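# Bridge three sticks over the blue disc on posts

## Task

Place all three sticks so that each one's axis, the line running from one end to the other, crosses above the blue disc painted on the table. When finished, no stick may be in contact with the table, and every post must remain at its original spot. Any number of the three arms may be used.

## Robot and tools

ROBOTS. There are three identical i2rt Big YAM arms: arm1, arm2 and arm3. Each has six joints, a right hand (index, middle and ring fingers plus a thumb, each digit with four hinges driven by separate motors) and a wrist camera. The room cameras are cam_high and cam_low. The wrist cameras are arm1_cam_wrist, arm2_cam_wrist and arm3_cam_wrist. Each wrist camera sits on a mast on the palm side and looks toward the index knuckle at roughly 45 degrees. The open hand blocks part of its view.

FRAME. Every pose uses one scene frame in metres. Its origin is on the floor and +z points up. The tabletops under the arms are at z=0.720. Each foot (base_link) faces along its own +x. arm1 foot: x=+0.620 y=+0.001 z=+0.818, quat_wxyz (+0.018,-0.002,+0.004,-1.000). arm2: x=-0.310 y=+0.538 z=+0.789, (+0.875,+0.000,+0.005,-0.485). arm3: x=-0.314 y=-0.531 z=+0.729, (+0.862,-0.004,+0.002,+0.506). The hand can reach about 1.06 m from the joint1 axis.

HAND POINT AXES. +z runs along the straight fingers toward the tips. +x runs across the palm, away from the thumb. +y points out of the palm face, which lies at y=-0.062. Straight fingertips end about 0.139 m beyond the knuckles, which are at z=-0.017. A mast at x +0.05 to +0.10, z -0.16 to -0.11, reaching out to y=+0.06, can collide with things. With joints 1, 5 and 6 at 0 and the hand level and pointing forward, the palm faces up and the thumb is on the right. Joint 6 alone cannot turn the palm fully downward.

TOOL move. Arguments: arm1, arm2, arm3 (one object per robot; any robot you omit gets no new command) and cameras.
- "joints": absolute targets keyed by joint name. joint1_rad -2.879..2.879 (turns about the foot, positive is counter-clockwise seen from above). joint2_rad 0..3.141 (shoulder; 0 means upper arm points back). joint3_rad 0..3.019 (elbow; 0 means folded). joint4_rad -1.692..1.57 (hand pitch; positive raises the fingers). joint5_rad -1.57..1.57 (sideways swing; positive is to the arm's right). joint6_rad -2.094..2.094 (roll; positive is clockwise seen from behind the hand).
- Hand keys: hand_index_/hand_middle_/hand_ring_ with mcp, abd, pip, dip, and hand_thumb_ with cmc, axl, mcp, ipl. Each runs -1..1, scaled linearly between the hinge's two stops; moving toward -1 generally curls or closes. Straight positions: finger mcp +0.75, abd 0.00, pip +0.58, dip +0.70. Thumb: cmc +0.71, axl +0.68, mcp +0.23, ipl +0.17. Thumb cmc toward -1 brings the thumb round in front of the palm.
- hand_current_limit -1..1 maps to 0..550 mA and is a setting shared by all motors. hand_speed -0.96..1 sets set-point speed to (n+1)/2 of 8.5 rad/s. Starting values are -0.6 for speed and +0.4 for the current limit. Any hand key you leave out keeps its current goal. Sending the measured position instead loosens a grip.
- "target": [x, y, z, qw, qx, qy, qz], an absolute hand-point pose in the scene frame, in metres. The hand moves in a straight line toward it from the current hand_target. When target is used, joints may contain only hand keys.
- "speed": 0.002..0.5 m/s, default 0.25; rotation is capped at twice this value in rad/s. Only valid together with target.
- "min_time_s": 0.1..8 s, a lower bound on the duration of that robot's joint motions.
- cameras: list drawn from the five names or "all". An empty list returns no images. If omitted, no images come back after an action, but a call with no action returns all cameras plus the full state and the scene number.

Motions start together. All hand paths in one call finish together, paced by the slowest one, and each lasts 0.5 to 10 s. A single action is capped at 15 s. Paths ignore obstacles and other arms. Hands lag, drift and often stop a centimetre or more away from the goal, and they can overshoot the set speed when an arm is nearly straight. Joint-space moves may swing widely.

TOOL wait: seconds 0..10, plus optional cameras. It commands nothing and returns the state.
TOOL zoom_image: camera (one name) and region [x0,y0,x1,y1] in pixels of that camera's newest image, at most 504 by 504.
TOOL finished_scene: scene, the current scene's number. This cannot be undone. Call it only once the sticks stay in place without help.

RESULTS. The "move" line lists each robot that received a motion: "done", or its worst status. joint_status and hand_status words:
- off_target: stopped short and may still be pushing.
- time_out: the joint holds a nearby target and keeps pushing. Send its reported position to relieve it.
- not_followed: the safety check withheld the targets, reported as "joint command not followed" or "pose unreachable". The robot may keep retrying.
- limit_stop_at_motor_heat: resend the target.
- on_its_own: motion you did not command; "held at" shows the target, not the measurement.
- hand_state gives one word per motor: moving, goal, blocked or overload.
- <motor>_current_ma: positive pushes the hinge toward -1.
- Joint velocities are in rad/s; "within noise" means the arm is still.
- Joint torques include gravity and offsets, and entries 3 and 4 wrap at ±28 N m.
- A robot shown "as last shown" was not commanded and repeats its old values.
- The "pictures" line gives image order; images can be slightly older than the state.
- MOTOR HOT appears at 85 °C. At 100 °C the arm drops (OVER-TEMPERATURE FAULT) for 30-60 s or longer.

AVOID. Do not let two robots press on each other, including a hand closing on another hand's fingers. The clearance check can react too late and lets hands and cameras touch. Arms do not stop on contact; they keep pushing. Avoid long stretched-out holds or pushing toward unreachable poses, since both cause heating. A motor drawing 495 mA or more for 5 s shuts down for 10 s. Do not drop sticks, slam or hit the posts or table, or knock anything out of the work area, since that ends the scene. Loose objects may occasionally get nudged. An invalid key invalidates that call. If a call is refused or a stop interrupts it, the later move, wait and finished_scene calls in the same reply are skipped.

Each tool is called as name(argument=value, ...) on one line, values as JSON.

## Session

Scene 1 done. Now scene 2.

move(cameras=["all"])

zoom_image(camera="cam_high", region=[100, 80, 420, 400])

zoom_image(camera="cam_low", region=[0, 200, 504, 504])

Scene clock: 0.00 s.
Joint torques (N m): no reading
Motor temperatures (°C): arm1=[24 29 40 26 26 25] | arm2=[27 28 34 25 26 27] | arm3=[26 35 48 25 23 25]
Heat: arm1: hottest joint3_rad 40 °C; arm2: hottest joint3_rad 34 °C; arm3: hottest joint3_rad 48 °C.
Joint velocities: within noise
arm1.joint_positions: joint1_rad=-0.383 joint2_rad=+0.633 joint3_rad=+1.345 joint4_rad=-1.308 joint5_rad=+0.114 joint6_rad=+1.148 hand_index_mcp=+0.753 hand_index_abd=+0.000 hand_index_pip=+0.577 hand_index_dip=+0.696 hand_middle_mcp=+0.753 hand_middle_abd=+0.000 hand_middle_pip=+0.577 hand_middle_dip=+0.696 hand_ring_mcp=+0.753 hand_ring_abd=+0.000 hand_ring_pip=+0.577 hand_ring_dip=+0.696 hand_thumb_cmc=+0.714 hand_thumb_axl=+0.677 hand_thumb_mcp=+0.226 hand_thumb_ipl=+0.168 hand_current_limit=+0.400 hand_speed=-0.600
arm1.joint_status: not commanded
arm1.hand_state: goal,goal,goal,goal,goal,goal,goal,goal,goal,goal,goal,goal,goal,goal,goal,goal
arm1.index_mcp_current_ma: 0
arm1.index_abd_current_ma: 0
arm1.index_pip_current_ma: 0
arm1.index_dip_current_ma: 0
arm1.middle_mcp_current_ma: 0
arm1.middle_abd_current_ma: 0
arm1.middle_pip_current_ma: 0
arm1.middle_dip_current_ma: 0
arm1.ring_mcp_current_ma: 0
arm1.ring_abd_current_ma: 0
arm1.ring_pip_current_ma: 0
arm1.ring_dip_current_ma: 0
arm1.thumb_cmc_current_ma: 0
arm1.thumb_axl_current_ma: 0
arm1.thumb_mcp_current_ma: 0
arm1.thumb_ipl_current_ma: 0
arm1.hand_goal_index_mcp: 0.754
arm1.hand_goal_index_abd: 0.000
arm1.hand_goal_index_pip: 0.576
arm1.hand_goal_index_dip: 0.696
arm1.hand_goal_middle_mcp: 0.754
arm1.hand_goal_middle_abd: 0.000
arm1.hand_goal_middle_pip: 0.576
arm1.hand_goal_middle_dip: 0.696
arm1.hand_goal_ring_mcp: 0.754
arm1.hand_goal_ring_abd: 0.000
arm1.hand_goal_ring_pip: 0.576
arm1.hand_goal_ring_dip: 0.696
arm1.hand_goal_thumb_cmc: 0.714
arm1.hand_goal_thumb_axl: 0.678
arm1.hand_goal_thumb_mcp: 0.226
arm1.hand_goal_thumb_ipl: 0.168
arm1.hand: x=+0.4238 y=+0.1816 z=+1.3576 quat_wxyz=(+0.416, +0.008, -0.881, -0.226) (m; scene frame)
arm1.hand_target: x=+0.4262 y=+0.1806 z=+1.3681 quat_wxyz=(+0.426, +0.007, -0.875, -0.229) (m; scene frame)
arm1.hand_status: not commanded
arm2.joint_positions: joint1_rad=-0.236 joint2_rad=+0.633 joint3_rad=+1.399 joint4_rad=-1.161 joint5_rad=+0.112 joint6_rad=+1.104 hand_index_mcp=+0.753 hand_index_abd=+0.000 hand_index_pip=+0.577 hand_index_dip=+0.696 hand_middle_mcp=+0.753 hand_middle_abd=+0.000 hand_middle_pip=+0.577 hand_middle_dip=+0.696 hand_ring_mcp=+0.753 hand_ring_abd=+0.000 hand_ring_pip=+0.577 hand_ring_dip=+0.696 hand_thumb_cmc=+0.714 hand_thumb_axl=+0.677 hand_thumb_mcp=+0.226 hand_thumb_ipl=+0.168 hand_current_limit=+0.400 hand_speed=-0.600
arm2.joint_status: not commanded
arm2.hand_state: goal,goal,goal,goal,goal,goal,goal,goal,goal,goal,goal,goal,goal,goal,goal,goal
arm2.index_mcp_current_ma: 0
arm2.index_abd_current_ma: 0
arm2.index_pip_current_ma: 0
arm2.index_dip_current_ma: 0
arm2.middle_mcp_current_ma: 0
arm2.middle_abd_current_ma: 0
arm2.middle_pip_current_ma: 0
arm2.middle_dip_current_ma: 0
arm2.ring_mcp_current_ma: 0
arm2.ring_abd_current_ma: 0
arm2.ring_pip_current_ma: 0
arm2.ring_dip_current_ma: 0
arm2.thumb_cmc_current_ma: 0
arm2.thumb_axl_current_ma: 0
arm2.thumb_mcp_current_ma: 0
arm2.thumb_ipl_current_ma: 0
arm2.hand_goal_index_mcp: 0.754
arm2.hand_goal_index_abd: 0.000
arm2.hand_goal_index_pip: 0.576
arm2.hand_goal_index_dip: 0.696
arm2.hand_goal_middle_mcp: 0.754
arm2.hand_goal_middle_abd: 0.000
arm2.hand_goal_middle_pip: 0.576
arm2.hand_goal_middle_dip: 0.696
arm2.hand_goal_ring_mcp: 0.754
arm2.hand_goal_ring_abd: 0.000
arm2.hand_goal_ring_pip: 0.576
arm2.hand_goal_ring_dip: 0.696
arm2.hand_goal_thumb_cmc: 0.714
arm2.hand_goal_thumb_axl: 0.678
arm2.hand_goal_thumb_mcp: 0.226
arm2.hand_goal_thumb_ipl: 0.168
arm2.hand: x=-0.3233 y=+0.2577 z=+1.3874 quat_wxyz=(+0.449, +0.759, -0.344, +0.323) (m; scene frame)
arm2.hand_target: x=-0.3245 y=+0.2616 z=+1.4020 quat_wxyz=(+0.459, +0.750, -0.341, +0.332) (m; scene frame)
arm2.hand_status: not commanded
arm3.joint_positions: joint1_rad=-0.157 joint2_rad=+0.631 joint3_rad=+1.330 joint4_rad=-1.258 joint5_rad=-0.111 joint6_rad=+1.098 hand_index_mcp=+0.753 hand_index_abd=+0.000 hand_index_pip=+0.577 hand_index_dip=+0.696 hand_middle_mcp=+0.753 hand_middle_abd=+0.000 hand_middle_pip=+0.577 hand_middle_dip=+0.696 hand_ring_mcp=+0.753 hand_ring_abd=+0.000 hand_ring_pip=+0.577 hand_ring_dip=+0.696 hand_thumb_cmc=+0.714 hand_thumb_axl=+0.677 hand_thumb_mcp=+0.226 hand_thumb_ipl=+0.168 hand_current_limit=+0.400 hand_speed=-0.600
arm3.joint_status: not commanded
arm3.hand_state: goal,goal,goal,goal,goal,goal,goal,goal,goal,goal,goal,goal,goal,goal,goal,goal
arm3.index_mcp_current_ma: 0
arm3.index_abd_current_ma: 0
arm3.index_pip_current_ma: 0
arm3.index_dip_current_ma: 0
arm3.middle_mcp_current_ma: 0
arm3.middle_abd_current_ma: 0
arm3.middle_pip_current_ma: 0
arm3.middle_dip_current_ma: 0
arm3.ring_mcp_current_ma: 0
arm3.ring_abd_current_ma: 0
arm3.ring_pip_current_ma: 0
arm3.ring_dip_current_ma: 0
arm3.thumb_cmc_current_ma: 0
arm3.thumb_axl_current_ma: 0
arm3.thumb_mcp_current_ma: 0
arm3.thumb_ipl_current_ma: 0
arm3.hand_goal_index_mcp: 0.754
arm3.hand_goal_index_abd: 0.000
arm3.hand_goal_index_pip: 0.576
arm3.hand_goal_index_dip: 0.696
arm3.hand_goal_middle_mcp: 0.754
arm3.hand_goal_middle_abd: 0.000
arm3.hand_goal_middle_pip: 0.576
arm3.hand_goal_middle_dip: 0.696
arm3.hand_goal_ring_mcp: 0.754
arm3.hand_goal_ring_abd: 0.000
arm3.hand_goal_ring_pip: 0.576
arm3.hand_goal_ring_dip: 0.696
arm3.hand_goal_thumb_cmc: 0.714
arm3.hand_goal_thumb_axl: 0.678
arm3.hand_goal_thumb_mcp: 0.226
arm3.hand_goal_thumb_ipl: 0.168
arm3.hand: x=-0.0921 y=-0.3507 z=+1.2625 quat_wxyz=(-0.148, +0.658, +0.578, +0.460) (m; scene frame)
arm3.hand_target: x=-0.0937 y=-0.3526 z=+1.2732 quat_wxyz=(-0.150, +0.653, +0.575, +0.470) (m; scene frame)
arm3.hand_status: not commanded
pictures: arm1_cam_wrist, arm2_cam_wrist, arm3_cam_wrist, cam_high, cam_low
Images, in order (width x height): arm1_cam_wrist 672x504, arm2_cam_wrist 672x504, arm3_cam_wrist 672x504, cam_high 504x504, cam_low 504x504.

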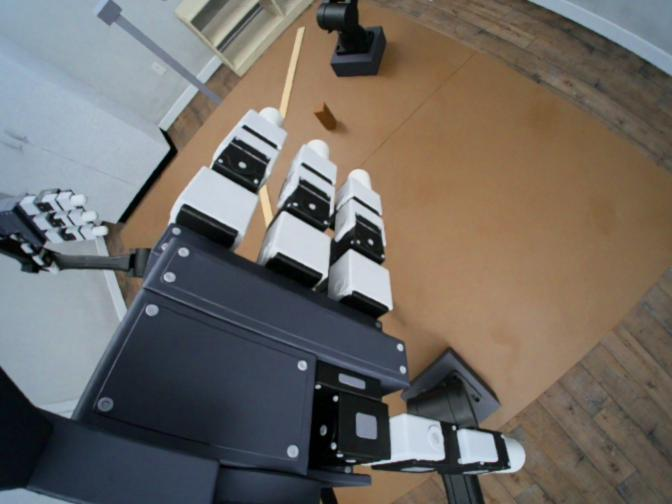

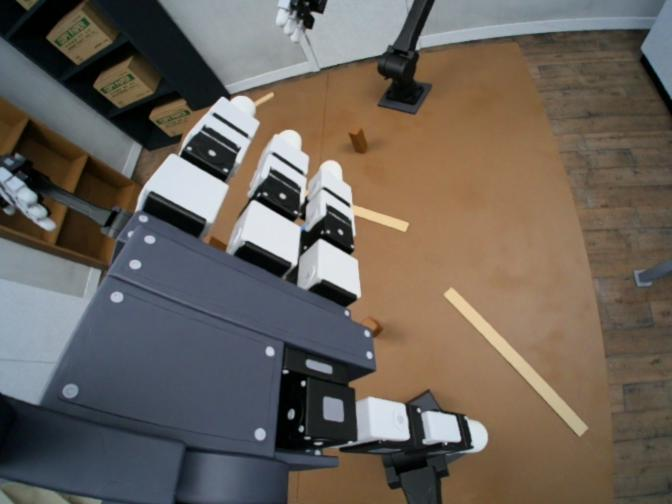

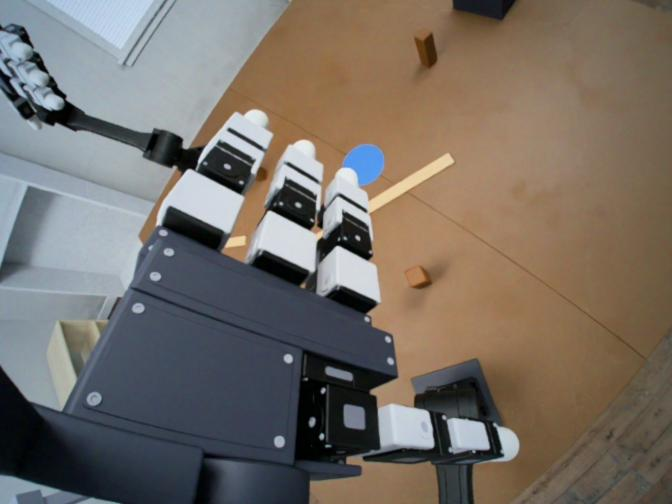

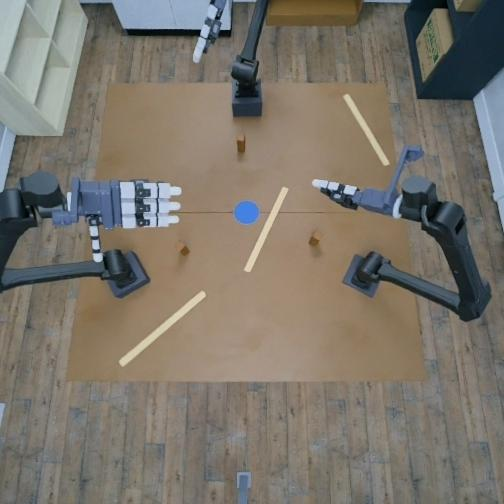

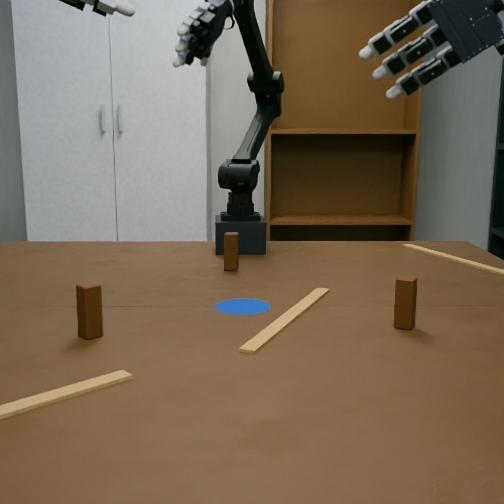

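Scaled by 1.575 from the camera's 504x504 image, which has a finer 720x720 frame.

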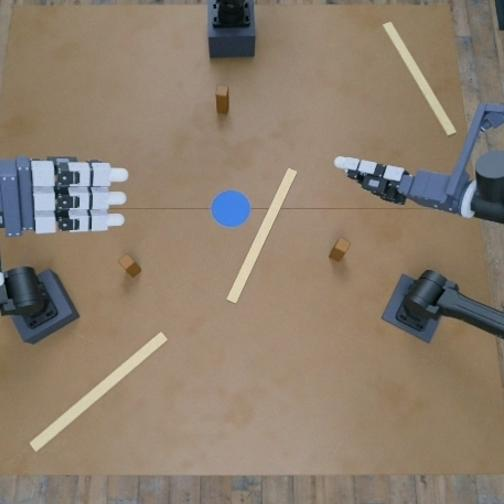

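Scaled by 1.000.

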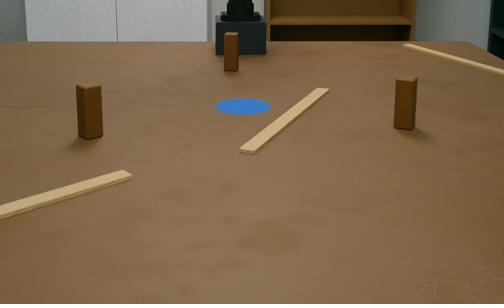

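zoom_image(camera="cam_high", region=[215, 115, 275, 175])

zoom_image(camera="cam_high", region=[155, 220, 215, 280])

zoom_image(camera="cam_high", region=[290, 210, 350, 270])

zoom_image(camera="cam_high", region=[225, 180, 305, 280])

zoom_image(camera="cam_high", region=[110, 280, 210, 380])

zoom_image(camera="cam_high", region=[330, 80, 410, 180])

zoom_image(camera="cam_high", region=[215, 60, 285, 130])

zoom_image(camera="cam_low", region=[210, 220, 340, 360])

zoom_image(camera="cam_low", region=[60, 270, 140, 350])

zoom_image(camera="cam_low", region=[370, 260, 440, 330])

Scaled by 8.400 from the camera's 504x504 image, which has a finer 720x720 frame.

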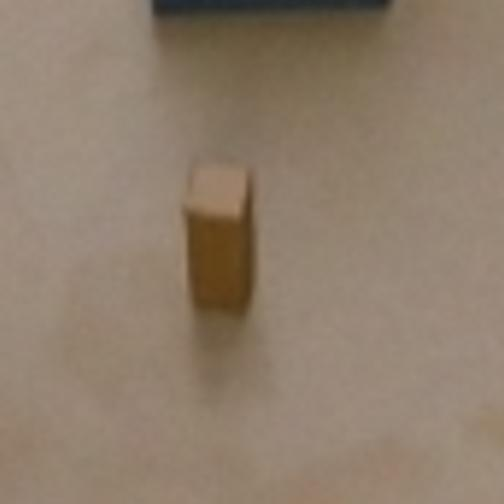

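Scaled by 8.400 from the camera's 504x504 image, which has a finer 720x720 frame.

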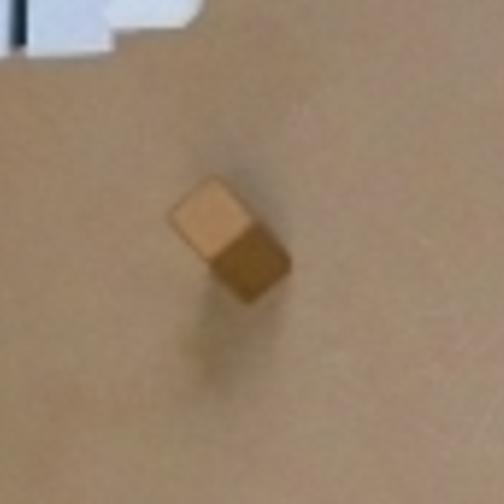

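Scaled by 8.400 from the camera's 504x504 image, which has a finer 720x720 frame.

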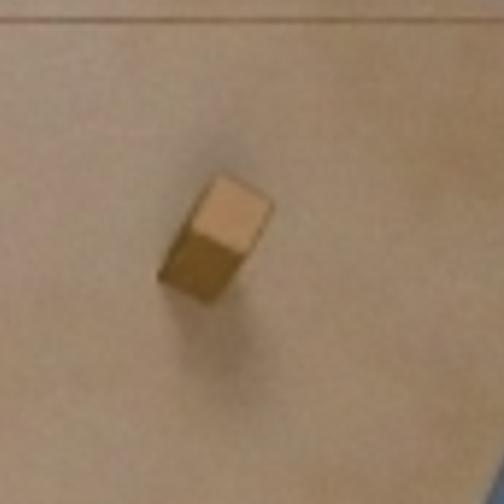

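Scaled by 5.040 from the camera's 504x504 image, which has a finer 720x720 frame.

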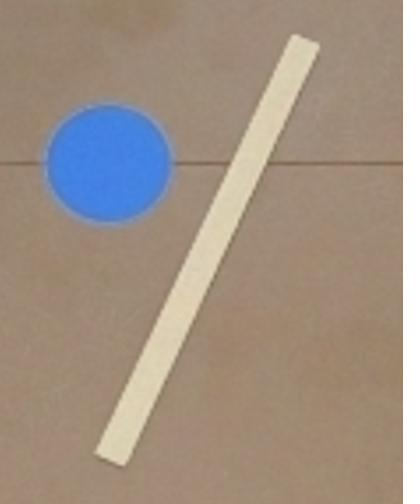

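Scaled by 5.040 from the camera's 504x504 image, which has a finer 720x720 frame.

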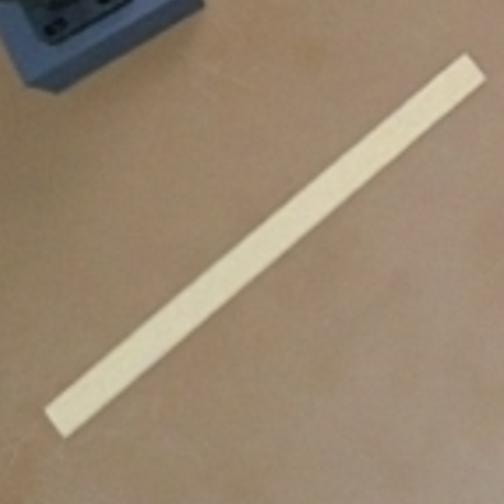

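Scaled by 5.040 from the camera's 504x504 image, which has a finer 720x720 frame.

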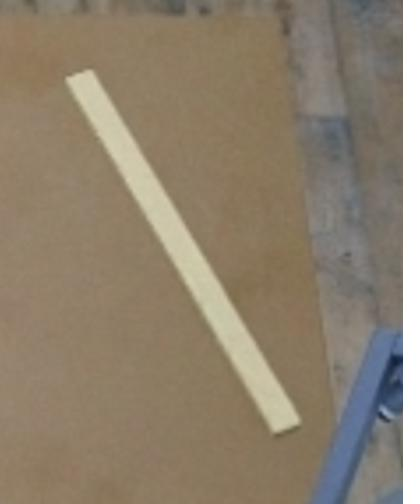

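Scaled by 7.200 from the camera's 504x504 image, which has a finer 720x720 frame.

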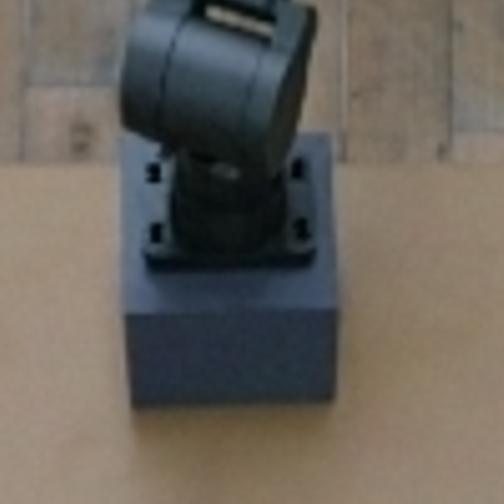

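Scaled by 3.600 from the camera's 504x504 image, which has a finer 720x720 frame.

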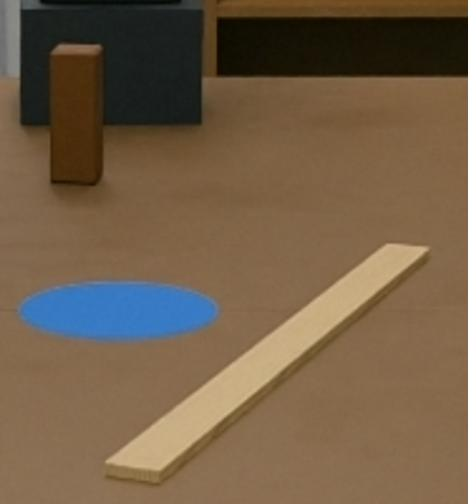

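Scaled by 6.300 from the camera's 504x504 image, which has a finer 720x720 frame.

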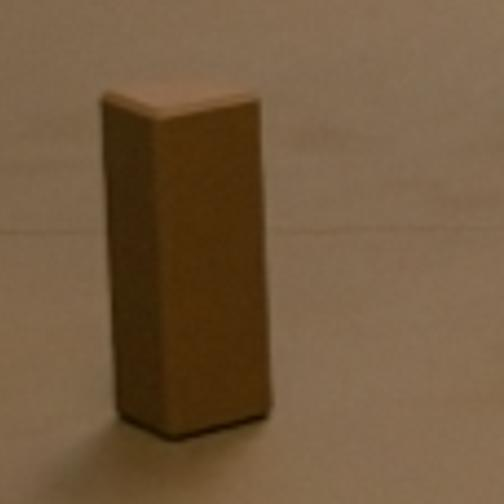

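Scaled by 7.200 from the camera's 504x504 image, which has a finer 720x720 frame.

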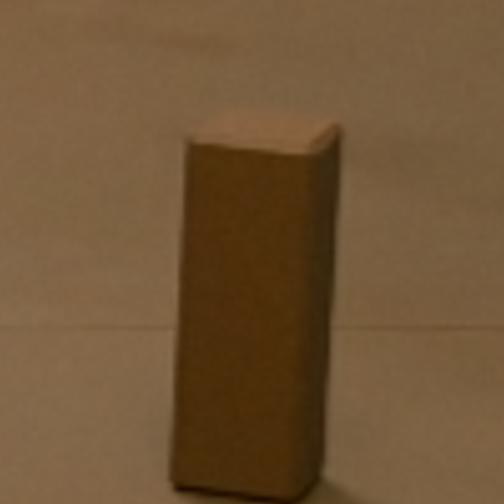

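move(arm2={"target": [-0.5033, 0.3217, 1.0, 0.0328, 0.9376, 0.3459, 0.0121], "speed": 0.2, "joints": {"hand_index_mcp": 0.754, "hand_index_abd": 0.22, "hand_index_pip": 0.576, "hand_index_dip": -0.609, "hand_middle_mcp": 0.754, "hand_middle_abd": -0.22, "hand_middle_pip": 0.576, "hand_middle_dip": -0.609, "hand_ring_mcp": 1.0, "hand_ring_abd": -0.8, "hand_ring_pip": 1.0, "hand_ring_dip": 0.9, "hand_current_limit": 0.7, "hand_speed": -0.6}}, arm3={"target": [0.40, -0.58, 1.12, 0.0197, 0.5625, 0.8261, 0.0289], "speed": 0.2, "joints": {"hand_index_mcp": 0.754, "hand_index_abd": 0.22, "hand_index_pip": 0.576, "hand_index_dip": -0.609, "hand_middle_mcp": 0.754, "hand_middle_abd": -0.22, "hand_middle_pip": 0.576, "hand_middle_dip": -0.609, "hand_ring_mcp": 1.0, "hand_ring_abd": -0.8, "hand_ring_pip": 1.0, "hand_ring_dip": 0.9, "hand_current_limit": 0.7, "hand_speed": -0.6}}, arm1={"joints": {"hand_index_mcp": 0.754, "hand_index_abd": 0.22, "hand_index_pip": 0.576, "hand_index_dip": -0.609, "hand_middle_mcp": 0.754, "hand_middle_abd": -0.22, "hand_middle_pip": 0.576, "hand_middle_dip": -0.609, "hand_ring_mcp": 1.0, "hand_ring_abd": -0.8, "hand_ring_pip": 1.0, "hand_ring_dip": 0.9, "hand_current_limit": 0.7, "hand_speed": -0.6}}, cameras=["cam_high", "cam_low"])

Scene clock: 117.70 s.
Joint torques (N m): arm1=[0.56 0.5 9.96 2.07 0.16 0.05] | arm2=[-0.85 -3.72 8.77 0.98 0.04 0.03] | arm3=[0.5 -13.27 13.03 0.25 0.1 -0.14]
Motor temperatures (°C): arm1=[24 29 52 27 26 25] | arm2=[27 28 39 26 26 27] | arm3=[26 35 55 25 23 25]
Heat: arm1: hottest joint3_rad 52 °C; arm2: hottest joint3_rad 39 °C; arm3: hottest joint3_rad 55 °C.
move: arm1 done; arm2 done; arm3 off_target
Joint velocities: within noise
arm1.joint_positions: joint1_rad=-0.383 joint2_rad=+0.633 joint3_rad=+1.345 joint4_rad=-1.308 joint5_rad=+0.114 joint6_rad=+1.148 hand_index_mcp=+0.755 hand_index_abd=+0.220 hand_index_pip=+0.577 hand_index_dip=-0.605 hand_middle_mcp=+0.755 hand_middle_abd=-0.209 hand_middle_pip=+0.577 hand_middle_dip=-0.605 hand_ring_mcp=+0.998 hand_ring_abd=-0.790 hand_ring_pip=+0.998 hand_ring_dip=+0.898 hand_thumb_cmc=+0.715 hand_thumb_axl=+0.677 hand_thumb_mcp=+0.226 hand_thumb_ipl=+0.168 hand_current_limit=+0.700 hand_speed=-0.600
arm1.joint_status: all done
arm1.hand_state: goal,goal,goal,goal,goal,goal,goal,goal,goal,goal,goal,goal,goal,goal,goal,goal
arm1.index_mcp_current_ma: 1
arm1.index_abd_current_ma: 0
arm1.index_pip_current_ma: 1
arm1.index_dip_current_ma: 5
arm1.middle_mcp_current_ma: 1
arm1.middle_abd_current_ma: 20
arm1.middle_pip_current_ma: 1
arm1.middle_dip_current_ma: 6
arm1.ring_mcp_current_ma: -2
arm1.ring_abd_current_ma: 18
arm1.ring_pip_current_ma: -3
arm1.ring_dip_current_ma: -4
arm1.thumb_cmc_current_ma: 1
arm1.thumb_axl_current_ma: -1
arm1.thumb_mcp_current_ma: 0
arm1.thumb_ipl_current_ma: 0
arm1.hand_goal_index_mcp: 0.754
arm1.hand_goal_index_abd: 0.220
arm1.hand_goal_index_pip: 0.576
arm1.hand_goal_index_dip: -0.608
arm1.hand_goal_middle_mcp: 0.754
arm1.hand_goal_middle_abd: -0.220
arm1.hand_goal_middle_pip: 0.576
arm1.hand_goal_middle_dip: -0.608
arm1.hand_goal_ring_mcp: 1.000
arm1.hand_goal_ring_abd: -0.800
arm1.hand_goal_ring_pip: 1.000
arm1.hand_goal_ring_dip: 0.900
arm1.hand_goal_thumb_cmc: 0.714
arm1.hand_goal_thumb_axl: 0.678
arm1.hand_goal_thumb_mcp: 0.226
arm1.hand_goal_thumb_ipl: 0.168
arm1.hand: x=+0.4238 y=+0.1816 z=+1.3576 quat_wxyz=(+0.416, +0.008, -0.881, -0.226) (m; scene frame)
arm1.hand_target: x=+0.4262 y=+0.1806 z=+1.3681 quat_wxyz=(+0.426, +0.007, -0.875, -0.229) (m; scene frame)
arm1.hand_status: not commanded
arm2.joint_positions: joint1_rad=-1.656 joint2_rad=+1.046 joint3_rad=+0.947 joint4_rad=-1.499 joint5_rad=-0.081 joint6_rad=-1.780 hand_index_mcp=+0.756 hand_index_abd=+0.220 hand_index_pip=+0.577 hand_index_dip=-0.605 hand_middle_mcp=+0.756 hand_middle_abd=-0.215 hand_middle_pip=+0.577 hand_middle_dip=-0.605 hand_ring_mcp=+0.998 hand_ring_abd=-0.790 hand_ring_pip=+0.998 hand_ring_dip=+0.898 hand_thumb_cmc=+0.717 hand_thumb_axl=+0.677 hand_thumb_mcp=+0.224 hand_thumb_ipl=+0.168 hand_current_limit=+0.700 hand_speed=-0.600
arm2.joint_status: all done
arm2.hand_state: goal,goal,goal,goal,goal,goal,goal,goal,goal,goal,goal,goal,goal,goal,goal,goal
arm2.index_mcp_current_ma: 4
arm2.index_abd_current_ma: 0
arm2.index_pip_current_ma: 1
arm2.index_dip_current_ma: 6
arm2.middle_mcp_current_ma: 4
arm2.middle_abd_current_ma: 7
arm2.middle_pip_current_ma: 1
arm2.middle_dip_current_ma: 6
arm2.ring_mcp_current_ma: -3
arm2.ring_abd_current_ma: 19
arm2.ring_pip_current_ma: -3
arm2.ring_dip_current_ma: -4
arm2.thumb_cmc_current_ma: 5
arm2.thumb_axl_current_ma: -1
arm2.thumb_mcp_current_ma: -5
arm2.thumb_ipl_current_ma: 0
arm2.hand_goal_index_mcp: 0.754
arm2.hand_goal_index_abd: 0.220
arm2.hand_goal_index_pip: 0.576
arm2.hand_goal_index_dip: -0.608
arm2.hand_goal_middle_mcp: 0.754
arm2.hand_goal_middle_abd: -0.220
arm2.hand_goal_middle_pip: 0.576
arm2.hand_goal_middle_dip: -0.608
arm2.hand_goal_ring_mcp: 1.000
arm2.hand_goal_ring_abd: -0.800
arm2.hand_goal_ring_pip: 1.000
arm2.hand_goal_ring_dip: 0.900
arm2.hand_goal_thumb_cmc: 0.714
arm2.hand_goal_thumb_axl: 0.678
arm2.hand_goal_thumb_mcp: 0.226
arm2.hand_goal_thumb_ipl: 0.168
arm2.hand: x=-0.5018 y=+0.3247 z=+1.0047 quat_wxyz=(+0.035, +0.942, +0.334, +0.015) (m; scene frame)
arm2.hand_target: x=-0.5027 y=+0.3225 z=+1.0019 quat_wxyz=(+0.034, +0.939, +0.342, +0.013) (m; scene frame)
arm2.hand_status: done (0.006 m and 1.5 deg from the pose sent, 0.432 m and 104.6 deg at the start; a joint's target at an end of its range on 67 of 166 steps)
arm3.joint_positions: joint1_rad=-1.159 joint2_rad=+1.891 joint3_rad=+2.243 joint4_rad=-1.683 joint5_rad=-0.056 joint6_rad=-0.456 hand_index_mcp=+0.756 hand_index_abd=+0.220 hand_index_pip=+0.577 hand_index_dip=-0.604 hand_middle_mcp=+0.756 hand_middle_abd=-0.216 hand_middle_pip=+0.577 hand_middle_dip=-0.605 hand_ring_mcp=+0.999 hand_ring_abd=-0.791 hand_ring_pip=+0.998 hand_ring_dip=+0.897 hand_thumb_cmc=+0.715 hand_thumb_axl=+0.677 hand_thumb_mcp=+0.224 hand_thumb_ipl=+0.168 hand_current_limit=+0.700 hand_speed=-0.600
arm3.joint_status: all done
arm3.hand_state: goal,goal,goal,goal,goal,goal,goal,goal,goal,goal,goal,goal,goal,goal,goal,goal
arm3.index_mcp_current_ma: 1
arm3.index_abd_current_ma: 0
arm3.index_pip_current_ma: 0
arm3.index_dip_current_ma: 3
arm3.middle_mcp_current_ma: 1
arm3.middle_abd_current_ma: 3
arm3.middle_pip_current_ma: 0
arm3.middle_dip_current_ma: 2
arm3.ring_mcp_current_ma: -1
arm3.ring_abd_current_ma: 9
arm3.ring_pip_current_ma: -1
arm3.ring_dip_current_ma: -2
arm3.thumb_cmc_current_ma: 0
arm3.thumb_axl_current_ma: 0
arm3.thumb_mcp_current_ma: -2
arm3.thumb_ipl_current_ma: 0
arm3.hand_goal_index_mcp: 0.754
arm3.hand_goal_index_abd: 0.220
arm3.hand_goal_index_pip: 0.576
arm3.hand_goal_index_dip: -0.608
arm3.hand_goal_middle_mcp: 0.754
arm3.hand_goal_middle_abd: -0.220
arm3.hand_goal_middle_pip: 0.576
arm3.hand_goal_middle_dip: -0.608
arm3.hand_goal_ring_mcp: 1.000
arm3.hand_goal_ring_abd: -0.800
arm3.hand_goal_ring_pip: 1.000
arm3.hand_goal_ring_dip: 0.900
arm3.hand_goal_thumb_cmc: 0.714
arm3.hand_goal_thumb_axl: 0.678
arm3.hand_goal_thumb_mcp: 0.226
arm3.hand_goal_thumb_ipl: 0.168
arm3.hand: x=+0.3910 y=-0.5698 z=+1.1120 quat_wxyz=(+0.094, +0.562, +0.818, +0.079) (m; scene frame)
arm3.hand_target: x=+0.3974 y=-0.5793 z=+1.1203 quat_wxyz=(+0.103, +0.562, +0.817, +0.081) (m; scene frame)
arm3.hand_status: off_target (0.016 m and 10.3 deg from the pose sent, 0.561 m and 61.9 deg at the start; a joint's target at an end of its range on 108 of 166 steps)
pictures: cam_high, cam_low
Images, in order (width x height): cam_high 504x504, cam_low 504x504.

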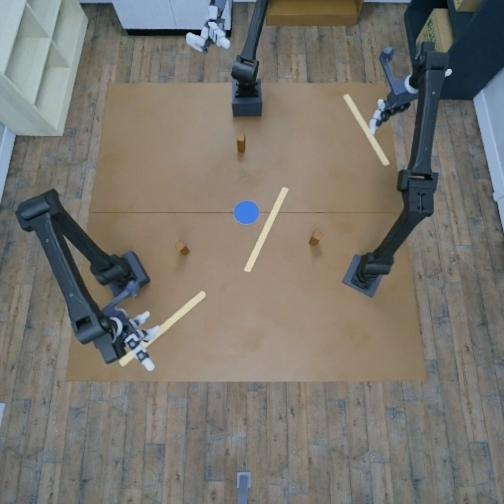

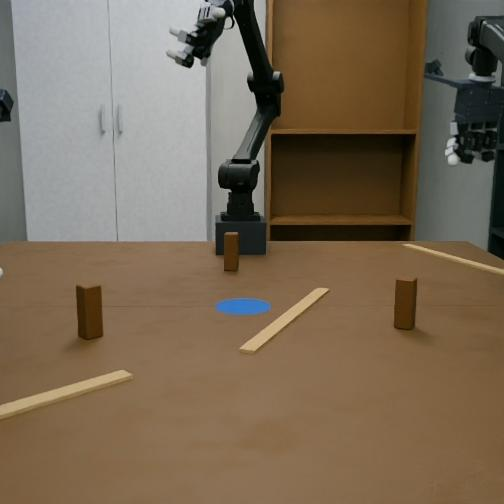

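move(arm1={"target": [-0.1244, -0.0808, 0.94, -0.0191, -0.5458, 0.8372, 0.0293], "speed": 0.2}, arm2={"target": [-0.5033, 0.3217, 0.87, 0.0328, 0.9376, 0.3459, 0.0121], "speed": 0.15}, arm3={"target": [0.5195, -0.6018, 0.88, 0.0197, 0.5625, 0.8261, 0.0289], "speed": 0.2}, cameras=["all"])

Scene clock: 127.50 s.
Joint torques (N m): arm1=[0.91 -18.96 13.11 -0.49 0.07 -0.01] | arm2=[-0.79 -4.25 7.71 1.01 0.05 0.05] | arm3=[-0.15 -19.37 13.09 -0.09 0.11 -0.07]
Motor temperatures (°C): arm1=[24 29 52 27 26 25] | arm2=[27 28 39 26 26 27] | arm3=[26 36 56 25 23 25]
Heat: arm1: hottest joint3_rad 52 °C; arm2: hottest joint3_rad 39 °C; arm3: hottest joint3_rad 56 °C.
move: arm1 off_target; arm2 done; arm3 off_target
Joint velocities: within noise
arm1.joint_positions: joint1_rad=+0.166 joint2_rad=+2.157 joint3_rad=+2.030 joint4_rad=-1.411 joint5_rad=+0.040 joint6_rad=+0.641 hand_index_mcp=+0.755 hand_index_abd=+0.220 hand_index_pip=+0.577 hand_index_dip=-0.605 hand_middle_mcp=+0.756 hand_middle_abd=-0.215 hand_middle_pip=+0.577 hand_middle_dip=-0.605 hand_ring_mcp=+0.998 hand_ring_abd=-0.792 hand_ring_pip=+0.998 hand_ring_dip=+0.898 hand_thumb_cmc=+0.715 hand_thumb_axl=+0.677 hand_thumb_mcp=+0.223 hand_thumb_ipl=+0.168 hand_current_limit=+0.700 hand_speed=-0.600
arm1.joint_status: not commanded
arm1.hand_state: goal,goal,goal,goal,goal,goal,goal,goal,goal,goal,goal,goal,goal,goal,goal,goal
arm1.index_mcp_current_ma: 2
arm1.index_abd_current_ma: 0
arm1.index_pip_current_ma: 1
arm1.index_dip_current_ma: 5
arm1.middle_mcp_current_ma: 2
arm1.middle_abd_current_ma: 8
arm1.middle_pip_current_ma: 1
arm1.middle_dip_current_ma: 6
arm1.ring_mcp_current_ma: -4
arm1.ring_abd_current_ma: 14
arm1.ring_pip_current_ma: -3
arm1.ring_dip_current_ma: -4
arm1.thumb_cmc_current_ma: 2
arm1.thumb_axl_current_ma: -1
arm1.thumb_mcp_current_ma: -6
arm1.thumb_ipl_current_ma: 0
arm1.hand_goal_index_mcp: 0.754
arm1.hand_goal_index_abd: 0.220
arm1.hand_goal_index_pip: 0.576
arm1.hand_goal_index_dip: -0.608
arm1.hand_goal_middle_mcp: 0.754
arm1.hand_goal_middle_abd: -0.220
arm1.hand_goal_middle_pip: 0.576
arm1.hand_goal_middle_dip: -0.608
arm1.hand_goal_ring_mcp: 1.000
arm1.hand_goal_ring_abd: -0.800
arm1.hand_goal_ring_pip: 1.000
arm1.hand_goal_ring_dip: 0.900
arm1.hand_goal_thumb_cmc: 0.714
arm1.hand_goal_thumb_axl: 0.678
arm1.hand_goal_thumb_mcp: 0.226
arm1.hand_goal_thumb_ipl: 0.168
arm1.hand: x=-0.1091 y=-0.0712 z=+0.9367 quat_wxyz=(+0.007, +0.536, -0.844, -0.029) (m; scene frame)
arm1.hand_target: x=-0.1219 y=-0.0799 z=+0.9417 quat_wxyz=(+0.016, +0.544, -0.839, -0.031) (m; scene frame)
arm1.hand_status: off_target (0.018 m and 1.9 deg from the pose sent, 0.737 m and 81.7 deg at the start)
arm2.joint_positions: joint1_rad=-1.651 joint2_rad=+1.169 joint3_rad=+0.673 joint4_rad=-1.097 joint5_rad=-0.080 joint6_rad=-1.782 hand_index_mcp=+0.756 hand_index_abd=+0.220 hand_index_pip=+0.577 hand_index_dip=-0.605 hand_middle_mcp=+0.756 hand_middle_abd=-0.215 hand_middle_pip=+0.577 hand_middle_dip=-0.605 hand_ring_mcp=+0.998 hand_ring_abd=-0.790 hand_ring_pip=+0.998 hand_ring_dip=+0.898 hand_thumb_cmc=+0.717 hand_thumb_axl=+0.677 hand_thumb_mcp=+0.224 hand_thumb_ipl=+0.168 hand_current_limit=+0.700 hand_speed=-0.600
arm2.joint_status: not commanded
arm2.hand_state: goal,goal,goal,goal,goal,goal,goal,goal,goal,goal,goal,goal,goal,goal,goal,goal
arm2.index_mcp_current_ma: 4
arm2.index_abd_current_ma: 0
arm2.index_pip_current_ma: 1
arm2.index_dip_current_ma: 6
arm2.middle_mcp_current_ma: 4
arm2.middle_abd_current_ma: 7
arm2.middle_pip_current_ma: 1
arm2.middle_dip_current_ma: 6
arm2.ring_mcp_current_ma: -3
arm2.ring_abd_current_ma: 19
arm2.ring_pip_current_ma: -3
arm2.ring_dip_current_ma: -4
arm2.thumb_cmc_current_ma: 5
arm2.thumb_axl_current_ma: -1
arm2.thumb_mcp_current_ma: -5
arm2.thumb_ipl_current_ma: 0
arm2.hand_goal_index_mcp: 0.754
arm2.hand_goal_index_abd: 0.220
arm2.hand_goal_index_pip: 0.576
arm2.hand_goal_index_dip: -0.608
arm2.hand_goal_middle_mcp: 0.754
arm2.hand_goal_middle_abd: -0.220
arm2.hand_goal_middle_pip: 0.576
arm2.hand_goal_middle_dip: -0.608
arm2.hand_goal_ring_mcp: 1.000
arm2.hand_goal_ring_abd: -0.800
arm2.hand_goal_ring_pip: 1.000
arm2.hand_goal_ring_dip: 0.900
arm2.hand_goal_thumb_cmc: 0.714
arm2.hand_goal_thumb_axl: 0.678
arm2.hand_goal_thumb_mcp: 0.226
arm2.hand_goal_thumb_ipl: 0.168
arm2.hand: x=-0.5039 y=+0.3234 z=+0.8736 quat_wxyz=(+0.034, +0.941, +0.337, +0.013) (m; scene frame)
arm2.hand_target: x=-0.5034 y=+0.3218 z=+0.8701 quat_wxyz=(+0.033, +0.938, +0.346, +0.012) (m; scene frame)
arm2.hand_status: done (0.004 m and 1.1 deg from the pose sent, 0.135 m and 1.5 deg at the start)
arm3.joint_positions: joint1_rad=-1.165 joint2_rad=+2.427 joint3_rad=+2.600 joint4_rad=-1.684 joint5_rad=-0.044 joint6_rad=-0.482 hand_index_mcp=+0.756 hand_index_abd=+0.220 hand_index_pip=+0.577 hand_index_dip=-0.604 hand_middle_mcp=+0.756 hand_middle_abd=-0.216 hand_middle_pip=+0.577 hand_middle_dip=-0.605 hand_ring_mcp=+0.998 hand_ring_abd=-0.791 hand_ring_pip=+0.998 hand_ring_dip=+0.897 hand_thumb_cmc=+0.715 hand_thumb_axl=+0.677 hand_thumb_mcp=+0.224 hand_thumb_ipl=+0.168 hand_current_limit=+0.700 hand_speed=-0.600
arm3.joint_status: not commanded
arm3.hand_state: goal,goal,goal,goal,goal,goal,goal,goal,goal,goal,goal,goal,goal,goal,goal,goal
arm3.index_mcp_current_ma: 1
arm3.index_abd_current_ma: 0
arm3.index_pip_current_ma: 0
arm3.index_dip_current_ma: 3
arm3.middle_mcp_current_ma: 1
arm3.middle_abd_current_ma: 3
arm3.middle_pip_current_ma: 0
arm3.middle_dip_current_ma: 2
arm3.ring_mcp_current_ma: -1
arm3.ring_abd_current_ma: 8
arm3.ring_pip_current_ma: -1
arm3.ring_dip_current_ma: -2
arm3.thumb_cmc_current_ma: 0
arm3.thumb_axl_current_ma: 0
arm3.thumb_mcp_current_ma: -2
arm3.thumb_ipl_current_ma: 0
arm3.hand_goal_index_mcp: 0.754
arm3.hand_goal_index_abd: 0.220
arm3.hand_goal_index_pip: 0.576
arm3.hand_goal_index_dip: -0.608
arm3.hand_goal_middle_mcp: 0.754
arm3.hand_goal_middle_abd: -0.220
arm3.hand_goal_middle_pip: 0.576
arm3.hand_goal_middle_dip: -0.608
arm3.hand_goal_ring_mcp: 1.000
arm3.hand_goal_ring_abd: -0.800
arm3.hand_goal_ring_pip: 1.000
arm3.hand_goal_ring_dip: 0.900
arm3.hand_goal_thumb_cmc: 0.714
arm3.hand_goal_thumb_axl: 0.678
arm3.hand_goal_thumb_mcp: 0.226
arm3.hand_goal_thumb_ipl: 0.168
arm3.hand: x=+0.5127 y=-0.5883 z=+0.8823 quat_wxyz=(+0.018, +0.560, +0.828, +0.030) (m; scene frame)
arm3.hand_target: x=+0.5183 y=-0.6015 z=+0.8799 quat_wxyz=(+0.023, +0.562, +0.826, +0.030) (m; scene frame)
arm3.hand_status: off_target (0.015 m and 0.4 deg from the pose sent, 0.267 m and 10.3 deg at the start; a joint's target at an end of its range on 25 of 144 steps)
pictures: arm1_cam_wrist, arm2_cam_wrist, arm3_cam_wrist, cam_high, cam_low
Images, in order (width x height): arm1_cam_wrist 672x504, arm2_cam_wrist 672x504, arm3_cam_wrist 672x504, cam_high 504x504, cam_low 504x504.

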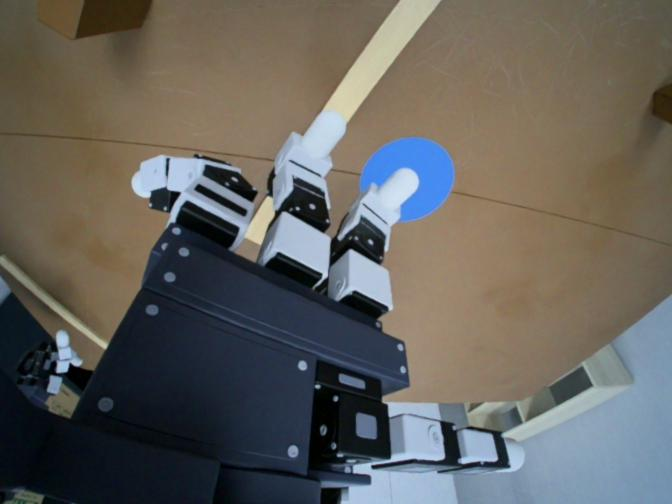

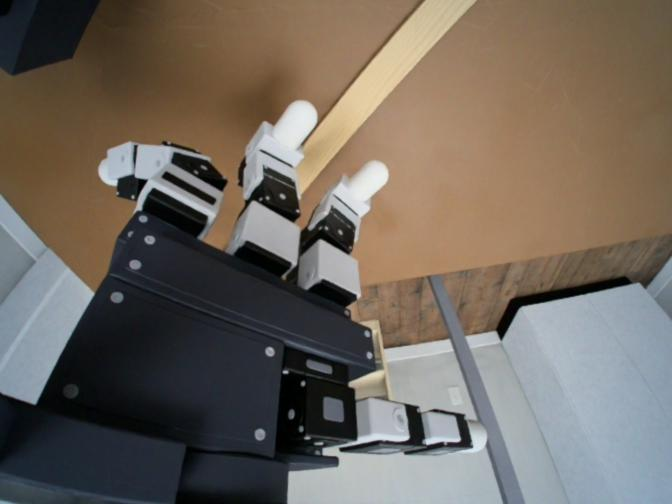

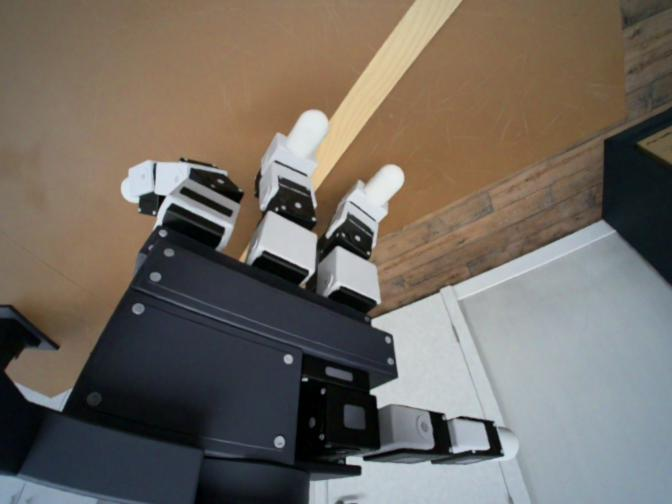

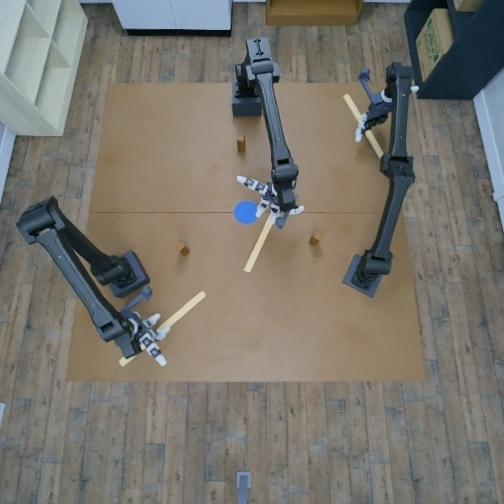

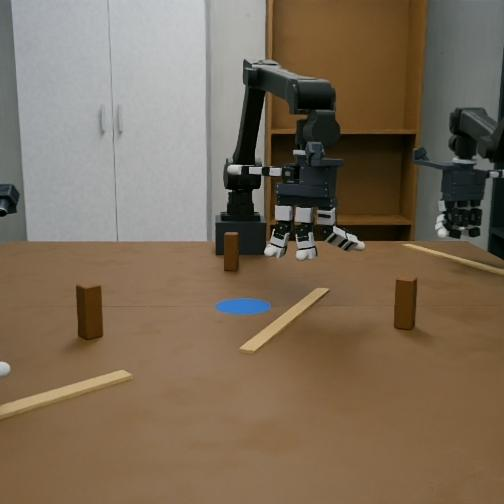

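move(arm1={"target": [-0.1330, -0.0860, 0.850, -0.0220, -0.5588, 0.8284, 0.0326], "speed": 0.12}, arm2={"target": [-0.5070, 0.3185, 0.835, 0.0327, 0.9343, 0.3549, 0.0124], "speed": 0.12}, arm3={"target": [0.5220, -0.6060, 0.832, 0.0197, 0.5560, 0.8305, 0.0289], "speed": 0.12}, cameras=["all"])

zoom_image(camera="cam_low", region=[210, 210, 350, 350])

Scene clock: 164.07 s.
Joint torques (N m): arm1=[1.14 -20.07 8.54 0.58 0.08 -0.05] | arm2=[-0.73 -5.01 7.15 1.01 0.04 0.05] | arm3=[0.09 -19.78 8.68 0.87 0.07 -0.11]
Motor temperatures (°C): arm1=[24 35 59 27 26 25] | arm2=[27 28 39 26 26 27] | arm3=[26 37 60 25 23 25]
Heat: arm1: hottest joint3_rad 59 °C; arm2: hottest joint3_rad 39 °C; arm3: hottest joint3_rad 60 °C.
move: arm1 off_target; arm2 done; arm3 off_target
Joint velocities: within noise
arm1.joint_positions: joint1_rad=+0.166 joint2_rad=+2.240 joint3_rad=+1.976 joint4_rad=-1.233 joint5_rad=+0.037 joint6_rad=+0.607 hand_index_mcp=+0.755 hand_index_abd=+0.220 hand_index_pip=+0.577 hand_index_dip=-0.605 hand_middle_mcp=+0.756 hand_middle_abd=-0.215 hand_middle_pip=+0.577 hand_middle_dip=-0.605 hand_ring_mcp=+0.998 hand_ring_abd=-0.792 hand_ring_pip=+0.998 hand_ring_dip=+0.898 hand_thumb_cmc=+0.715 hand_thumb_axl=+0.677 hand_thumb_mcp=+0.223 hand_thumb_ipl=+0.168 hand_current_limit=+0.700 hand_speed=-0.600
arm1.joint_status: not commanded
arm1.hand_state: goal,goal,goal,goal,goal,goal,goal,goal,goal,goal,goal,goal,goal,goal,goal,goal
arm1.index_mcp_current_ma: 2
arm1.index_abd_current_ma: 0
arm1.index_pip_current_ma: 1
arm1.index_dip_current_ma: 5
arm1.middle_mcp_current_ma: 2
arm1.middle_abd_current_ma: 8
arm1.middle_pip_current_ma: 1
arm1.middle_dip_current_ma: 6
arm1.ring_mcp_current_ma: -4
arm1.ring_abd_current_ma: 14
arm1.ring_pip_current_ma: -3
arm1.ring_dip_current_ma: -4
arm1.thumb_cmc_current_ma: 2
arm1.thumb_axl_current_ma: -1
arm1.thumb_mcp_current_ma: -6
arm1.thumb_ipl_current_ma: 0
arm1.hand_goal_index_mcp: 0.754
arm1.hand_goal_index_abd: 0.220
arm1.hand_goal_index_pip: 0.576
arm1.hand_goal_index_dip: -0.608
arm1.hand_goal_middle_mcp: 0.754
arm1.hand_goal_middle_abd: -0.220
arm1.hand_goal_middle_pip: 0.576
arm1.hand_goal_middle_dip: -0.608
arm1.hand_goal_ring_mcp: 1.000
arm1.hand_goal_ring_abd: -0.800
arm1.hand_goal_ring_pip: 1.000
arm1.hand_goal_ring_dip: 0.900
arm1.hand_goal_thumb_cmc: 0.714
arm1.hand_goal_thumb_axl: 0.678
arm1.hand_goal_thumb_mcp: 0.226
arm1.hand_goal_thumb_ipl: 0.168
arm1.hand: x=-0.1328 y=-0.0782 z=+0.8658 quat_wxyz=(+0.027, +0.550, -0.834, -0.036) (m; scene frame)
arm1.hand_target: x=-0.1326 y=-0.0859 z=+0.8502 quat_wxyz=(+0.022, +0.559, -0.828, -0.033) (m; scene frame)
arm1.hand_status: off_target (0.018 m and 1.4 deg from the pose sent, 0.091 m and 3.6 deg at the start)
arm2.joint_positions: joint1_rad=-1.645 joint2_rad=+1.256 joint3_rad=+0.632 joint4_rad=-0.971 joint5_rad=-0.078 joint6_rad=-1.796 hand_index_mcp=+0.756 hand_index_abd=+0.220 hand_index_pip=+0.577 hand_index_dip=-0.605 hand_middle_mcp=+0.756 hand_middle_abd=-0.216 hand_middle_pip=+0.577 hand_middle_dip=-0.605 hand_ring_mcp=+0.998 hand_ring_abd=-0.791 hand_ring_pip=+0.998 hand_ring_dip=+0.898 hand_thumb_cmc=+0.717 hand_thumb_axl=+0.677 hand_thumb_mcp=+0.224 hand_thumb_ipl=+0.168 hand_current_limit=+0.700 hand_speed=-0.600
arm2.joint_status: not commanded
arm2.hand_state: goal,goal,goal,goal,goal,goal,goal,goal,goal,goal,goal,goal,goal,goal,goal,goal
arm2.index_mcp_current_ma: 4
arm2.index_abd_current_ma: 0
arm2.index_pip_current_ma: 1
arm2.index_dip_current_ma: 6
arm2.middle_mcp_current_ma: 4
arm2.middle_abd_current_ma: 7
arm2.middle_pip_current_ma: 1
arm2.middle_dip_current_ma: 6
arm2.ring_mcp_current_ma: -3
arm2.ring_abd_current_ma: 18
arm2.ring_pip_current_ma: -3
arm2.ring_dip_current_ma: -4
arm2.thumb_cmc_current_ma: 5
arm2.thumb_axl_current_ma: -1
arm2.thumb_mcp_current_ma: -5
arm2.thumb_ipl_current_ma: 0
arm2.hand_goal_index_mcp: 0.754
arm2.hand_goal_index_abd: 0.220
arm2.hand_goal_index_pip: 0.576
arm2.hand_goal_index_dip: -0.608
arm2.hand_goal_middle_mcp: 0.754
arm2.hand_goal_middle_abd: -0.220
arm2.hand_goal_middle_pip: 0.576
arm2.hand_goal_middle_dip: -0.608
arm2.hand_goal_ring_mcp: 1.000
arm2.hand_goal_ring_abd: -0.800
arm2.hand_goal_ring_pip: 1.000
arm2.hand_goal_ring_dip: 0.900
arm2.hand_goal_thumb_cmc: 0.714
arm2.hand_goal_thumb_axl: 0.678
arm2.hand_goal_thumb_mcp: 0.226
arm2.hand_goal_thumb_ipl: 0.168
arm2.hand: x=-0.5080 y=+0.3202 z=+0.8384 quat_wxyz=(+0.033, +0.937, +0.346, +0.013) (m; scene frame)
arm2.hand_target: x=-0.5071 y=+0.3187 z=+0.8349 quat_wxyz=(+0.032, +0.934, +0.355, +0.012) (m; scene frame)
arm2.hand_status: done (0.004 m and 1.1 deg from the pose sent, 0.039 m and 2.1 deg at the start)
arm3.joint_positions: joint1_rad=-1.172 joint2_rad=+2.427 joint3_rad=+2.529 joint4_rad=-1.588 joint5_rad=-0.044 joint6_rad=-0.502 hand_index_mcp=+0.756 hand_index_abd=+0.220 hand_index_pip=+0.577 hand_index_dip=-0.604 hand_middle_mcp=+0.756 hand_middle_abd=-0.216 hand_middle_pip=+0.577 hand_middle_dip=-0.605 hand_ring_mcp=+0.998 hand_ring_abd=-0.791 hand_ring_pip=+0.998 hand_ring_dip=+0.897 hand_thumb_cmc=+0.715 hand_thumb_axl=+0.677 hand_thumb_mcp=+0.224 hand_thumb_ipl=+0.168 hand_current_limit=+0.700 hand_speed=-0.600
arm3.joint_status: not commanded
arm3.hand_state: goal,goal,goal,goal,goal,goal,goal,goal,goal,goal,goal,goal,goal,goal,goal,goal
arm3.index_mcp_current_ma: 1
arm3.index_abd_current_ma: 0
arm3.index_pip_current_ma: 0
arm3.index_dip_current_ma: 3
arm3.middle_mcp_current_ma: 1
arm3.middle_abd_current_ma: 3
arm3.middle_pip_current_ma: 0
arm3.middle_dip_current_ma: 2
arm3.ring_mcp_current_ma: -1
arm3.ring_abd_current_ma: 8
arm3.ring_pip_current_ma: -1
arm3.ring_dip_current_ma: -2
arm3.thumb_cmc_current_ma: 0
arm3.thumb_axl_current_ma: 0
arm3.thumb_mcp_current_ma: -2
arm3.thumb_ipl_current_ma: 0
arm3.hand_goal_index_mcp: 0.754
arm3.hand_goal_index_abd: 0.220
arm3.hand_goal_index_pip: 0.576
arm3.hand_goal_index_dip: -0.608
arm3.hand_goal_middle_mcp: 0.754
arm3.hand_goal_middle_abd: -0.220
arm3.hand_goal_middle_pip: 0.576
arm3.hand_goal_middle_dip: -0.608
arm3.hand_goal_ring_mcp: 1.000
arm3.hand_goal_ring_abd: -0.800
arm3.hand_goal_ring_pip: 1.000
arm3.hand_goal_ring_dip: 0.900
arm3.hand_goal_thumb_cmc: 0.714
arm3.hand_goal_thumb_axl: 0.678
arm3.hand_goal_thumb_mcp: 0.226
arm3.hand_goal_thumb_ipl: 0.168
arm3.hand: x=+0.5220 y=-0.5942 z=+0.8585 quat_wxyz=(+0.031, +0.554, +0.831, +0.035) (m; scene frame)
arm3.hand_target: x=+0.5212 y=-0.6061 z=+0.8323 quat_wxyz=(+0.020, +0.557, +0.830, +0.029) (m; scene frame)
arm3.hand_status: off_target (0.029 m and 1.5 deg from the pose sent, 0.054 m and 0.6 deg at the start)
pictures: arm1_cam_wrist, arm2_cam_wrist, arm3_cam_wrist, cam_high, cam_low
Images, in order (width x height): arm1_cam_wrist 672x504, arm2_cam_wrist 672x504, arm3_cam_wrist 672x504, cam_high 504x504, cam_low 504x504.

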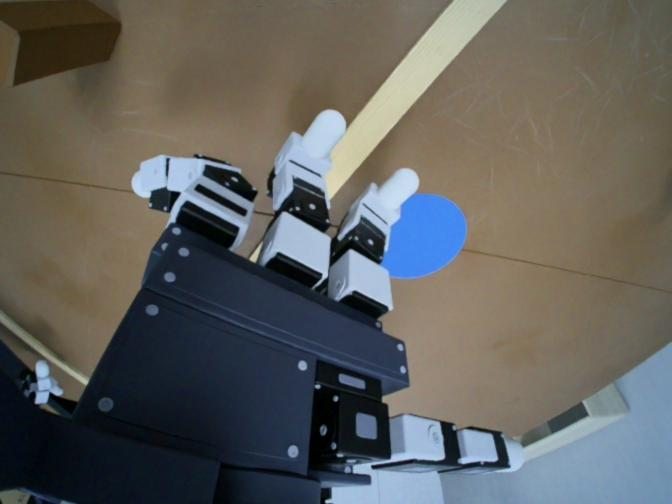

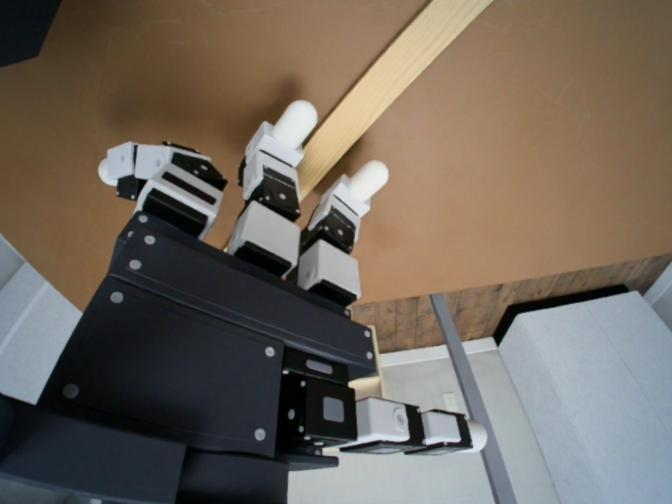

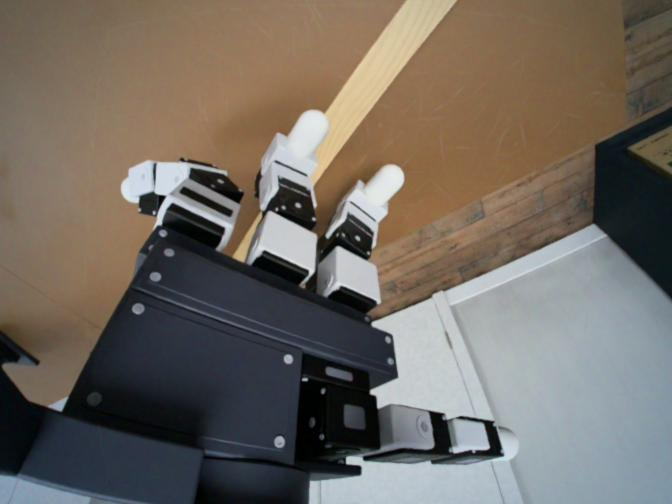

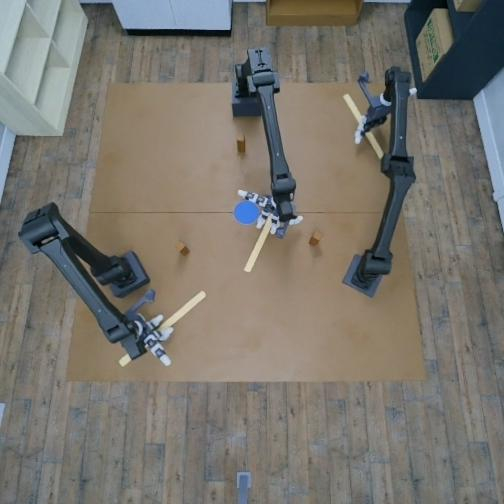

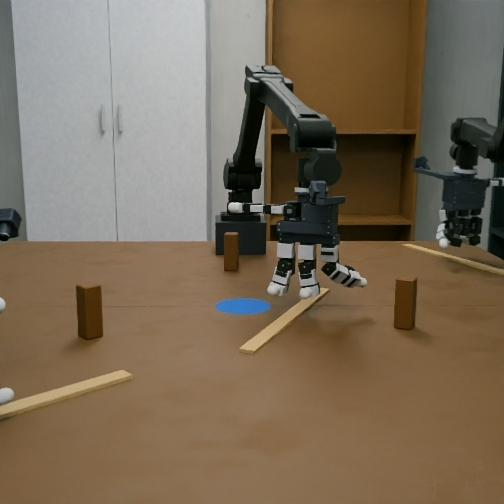

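Scaled by 3.600 from the camera's 504x504 image, which has a finer 720x720 frame.

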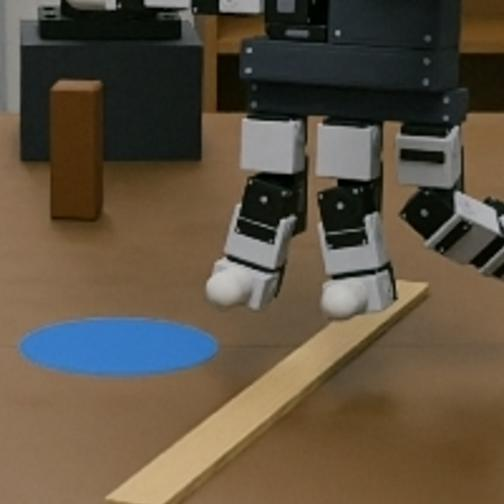

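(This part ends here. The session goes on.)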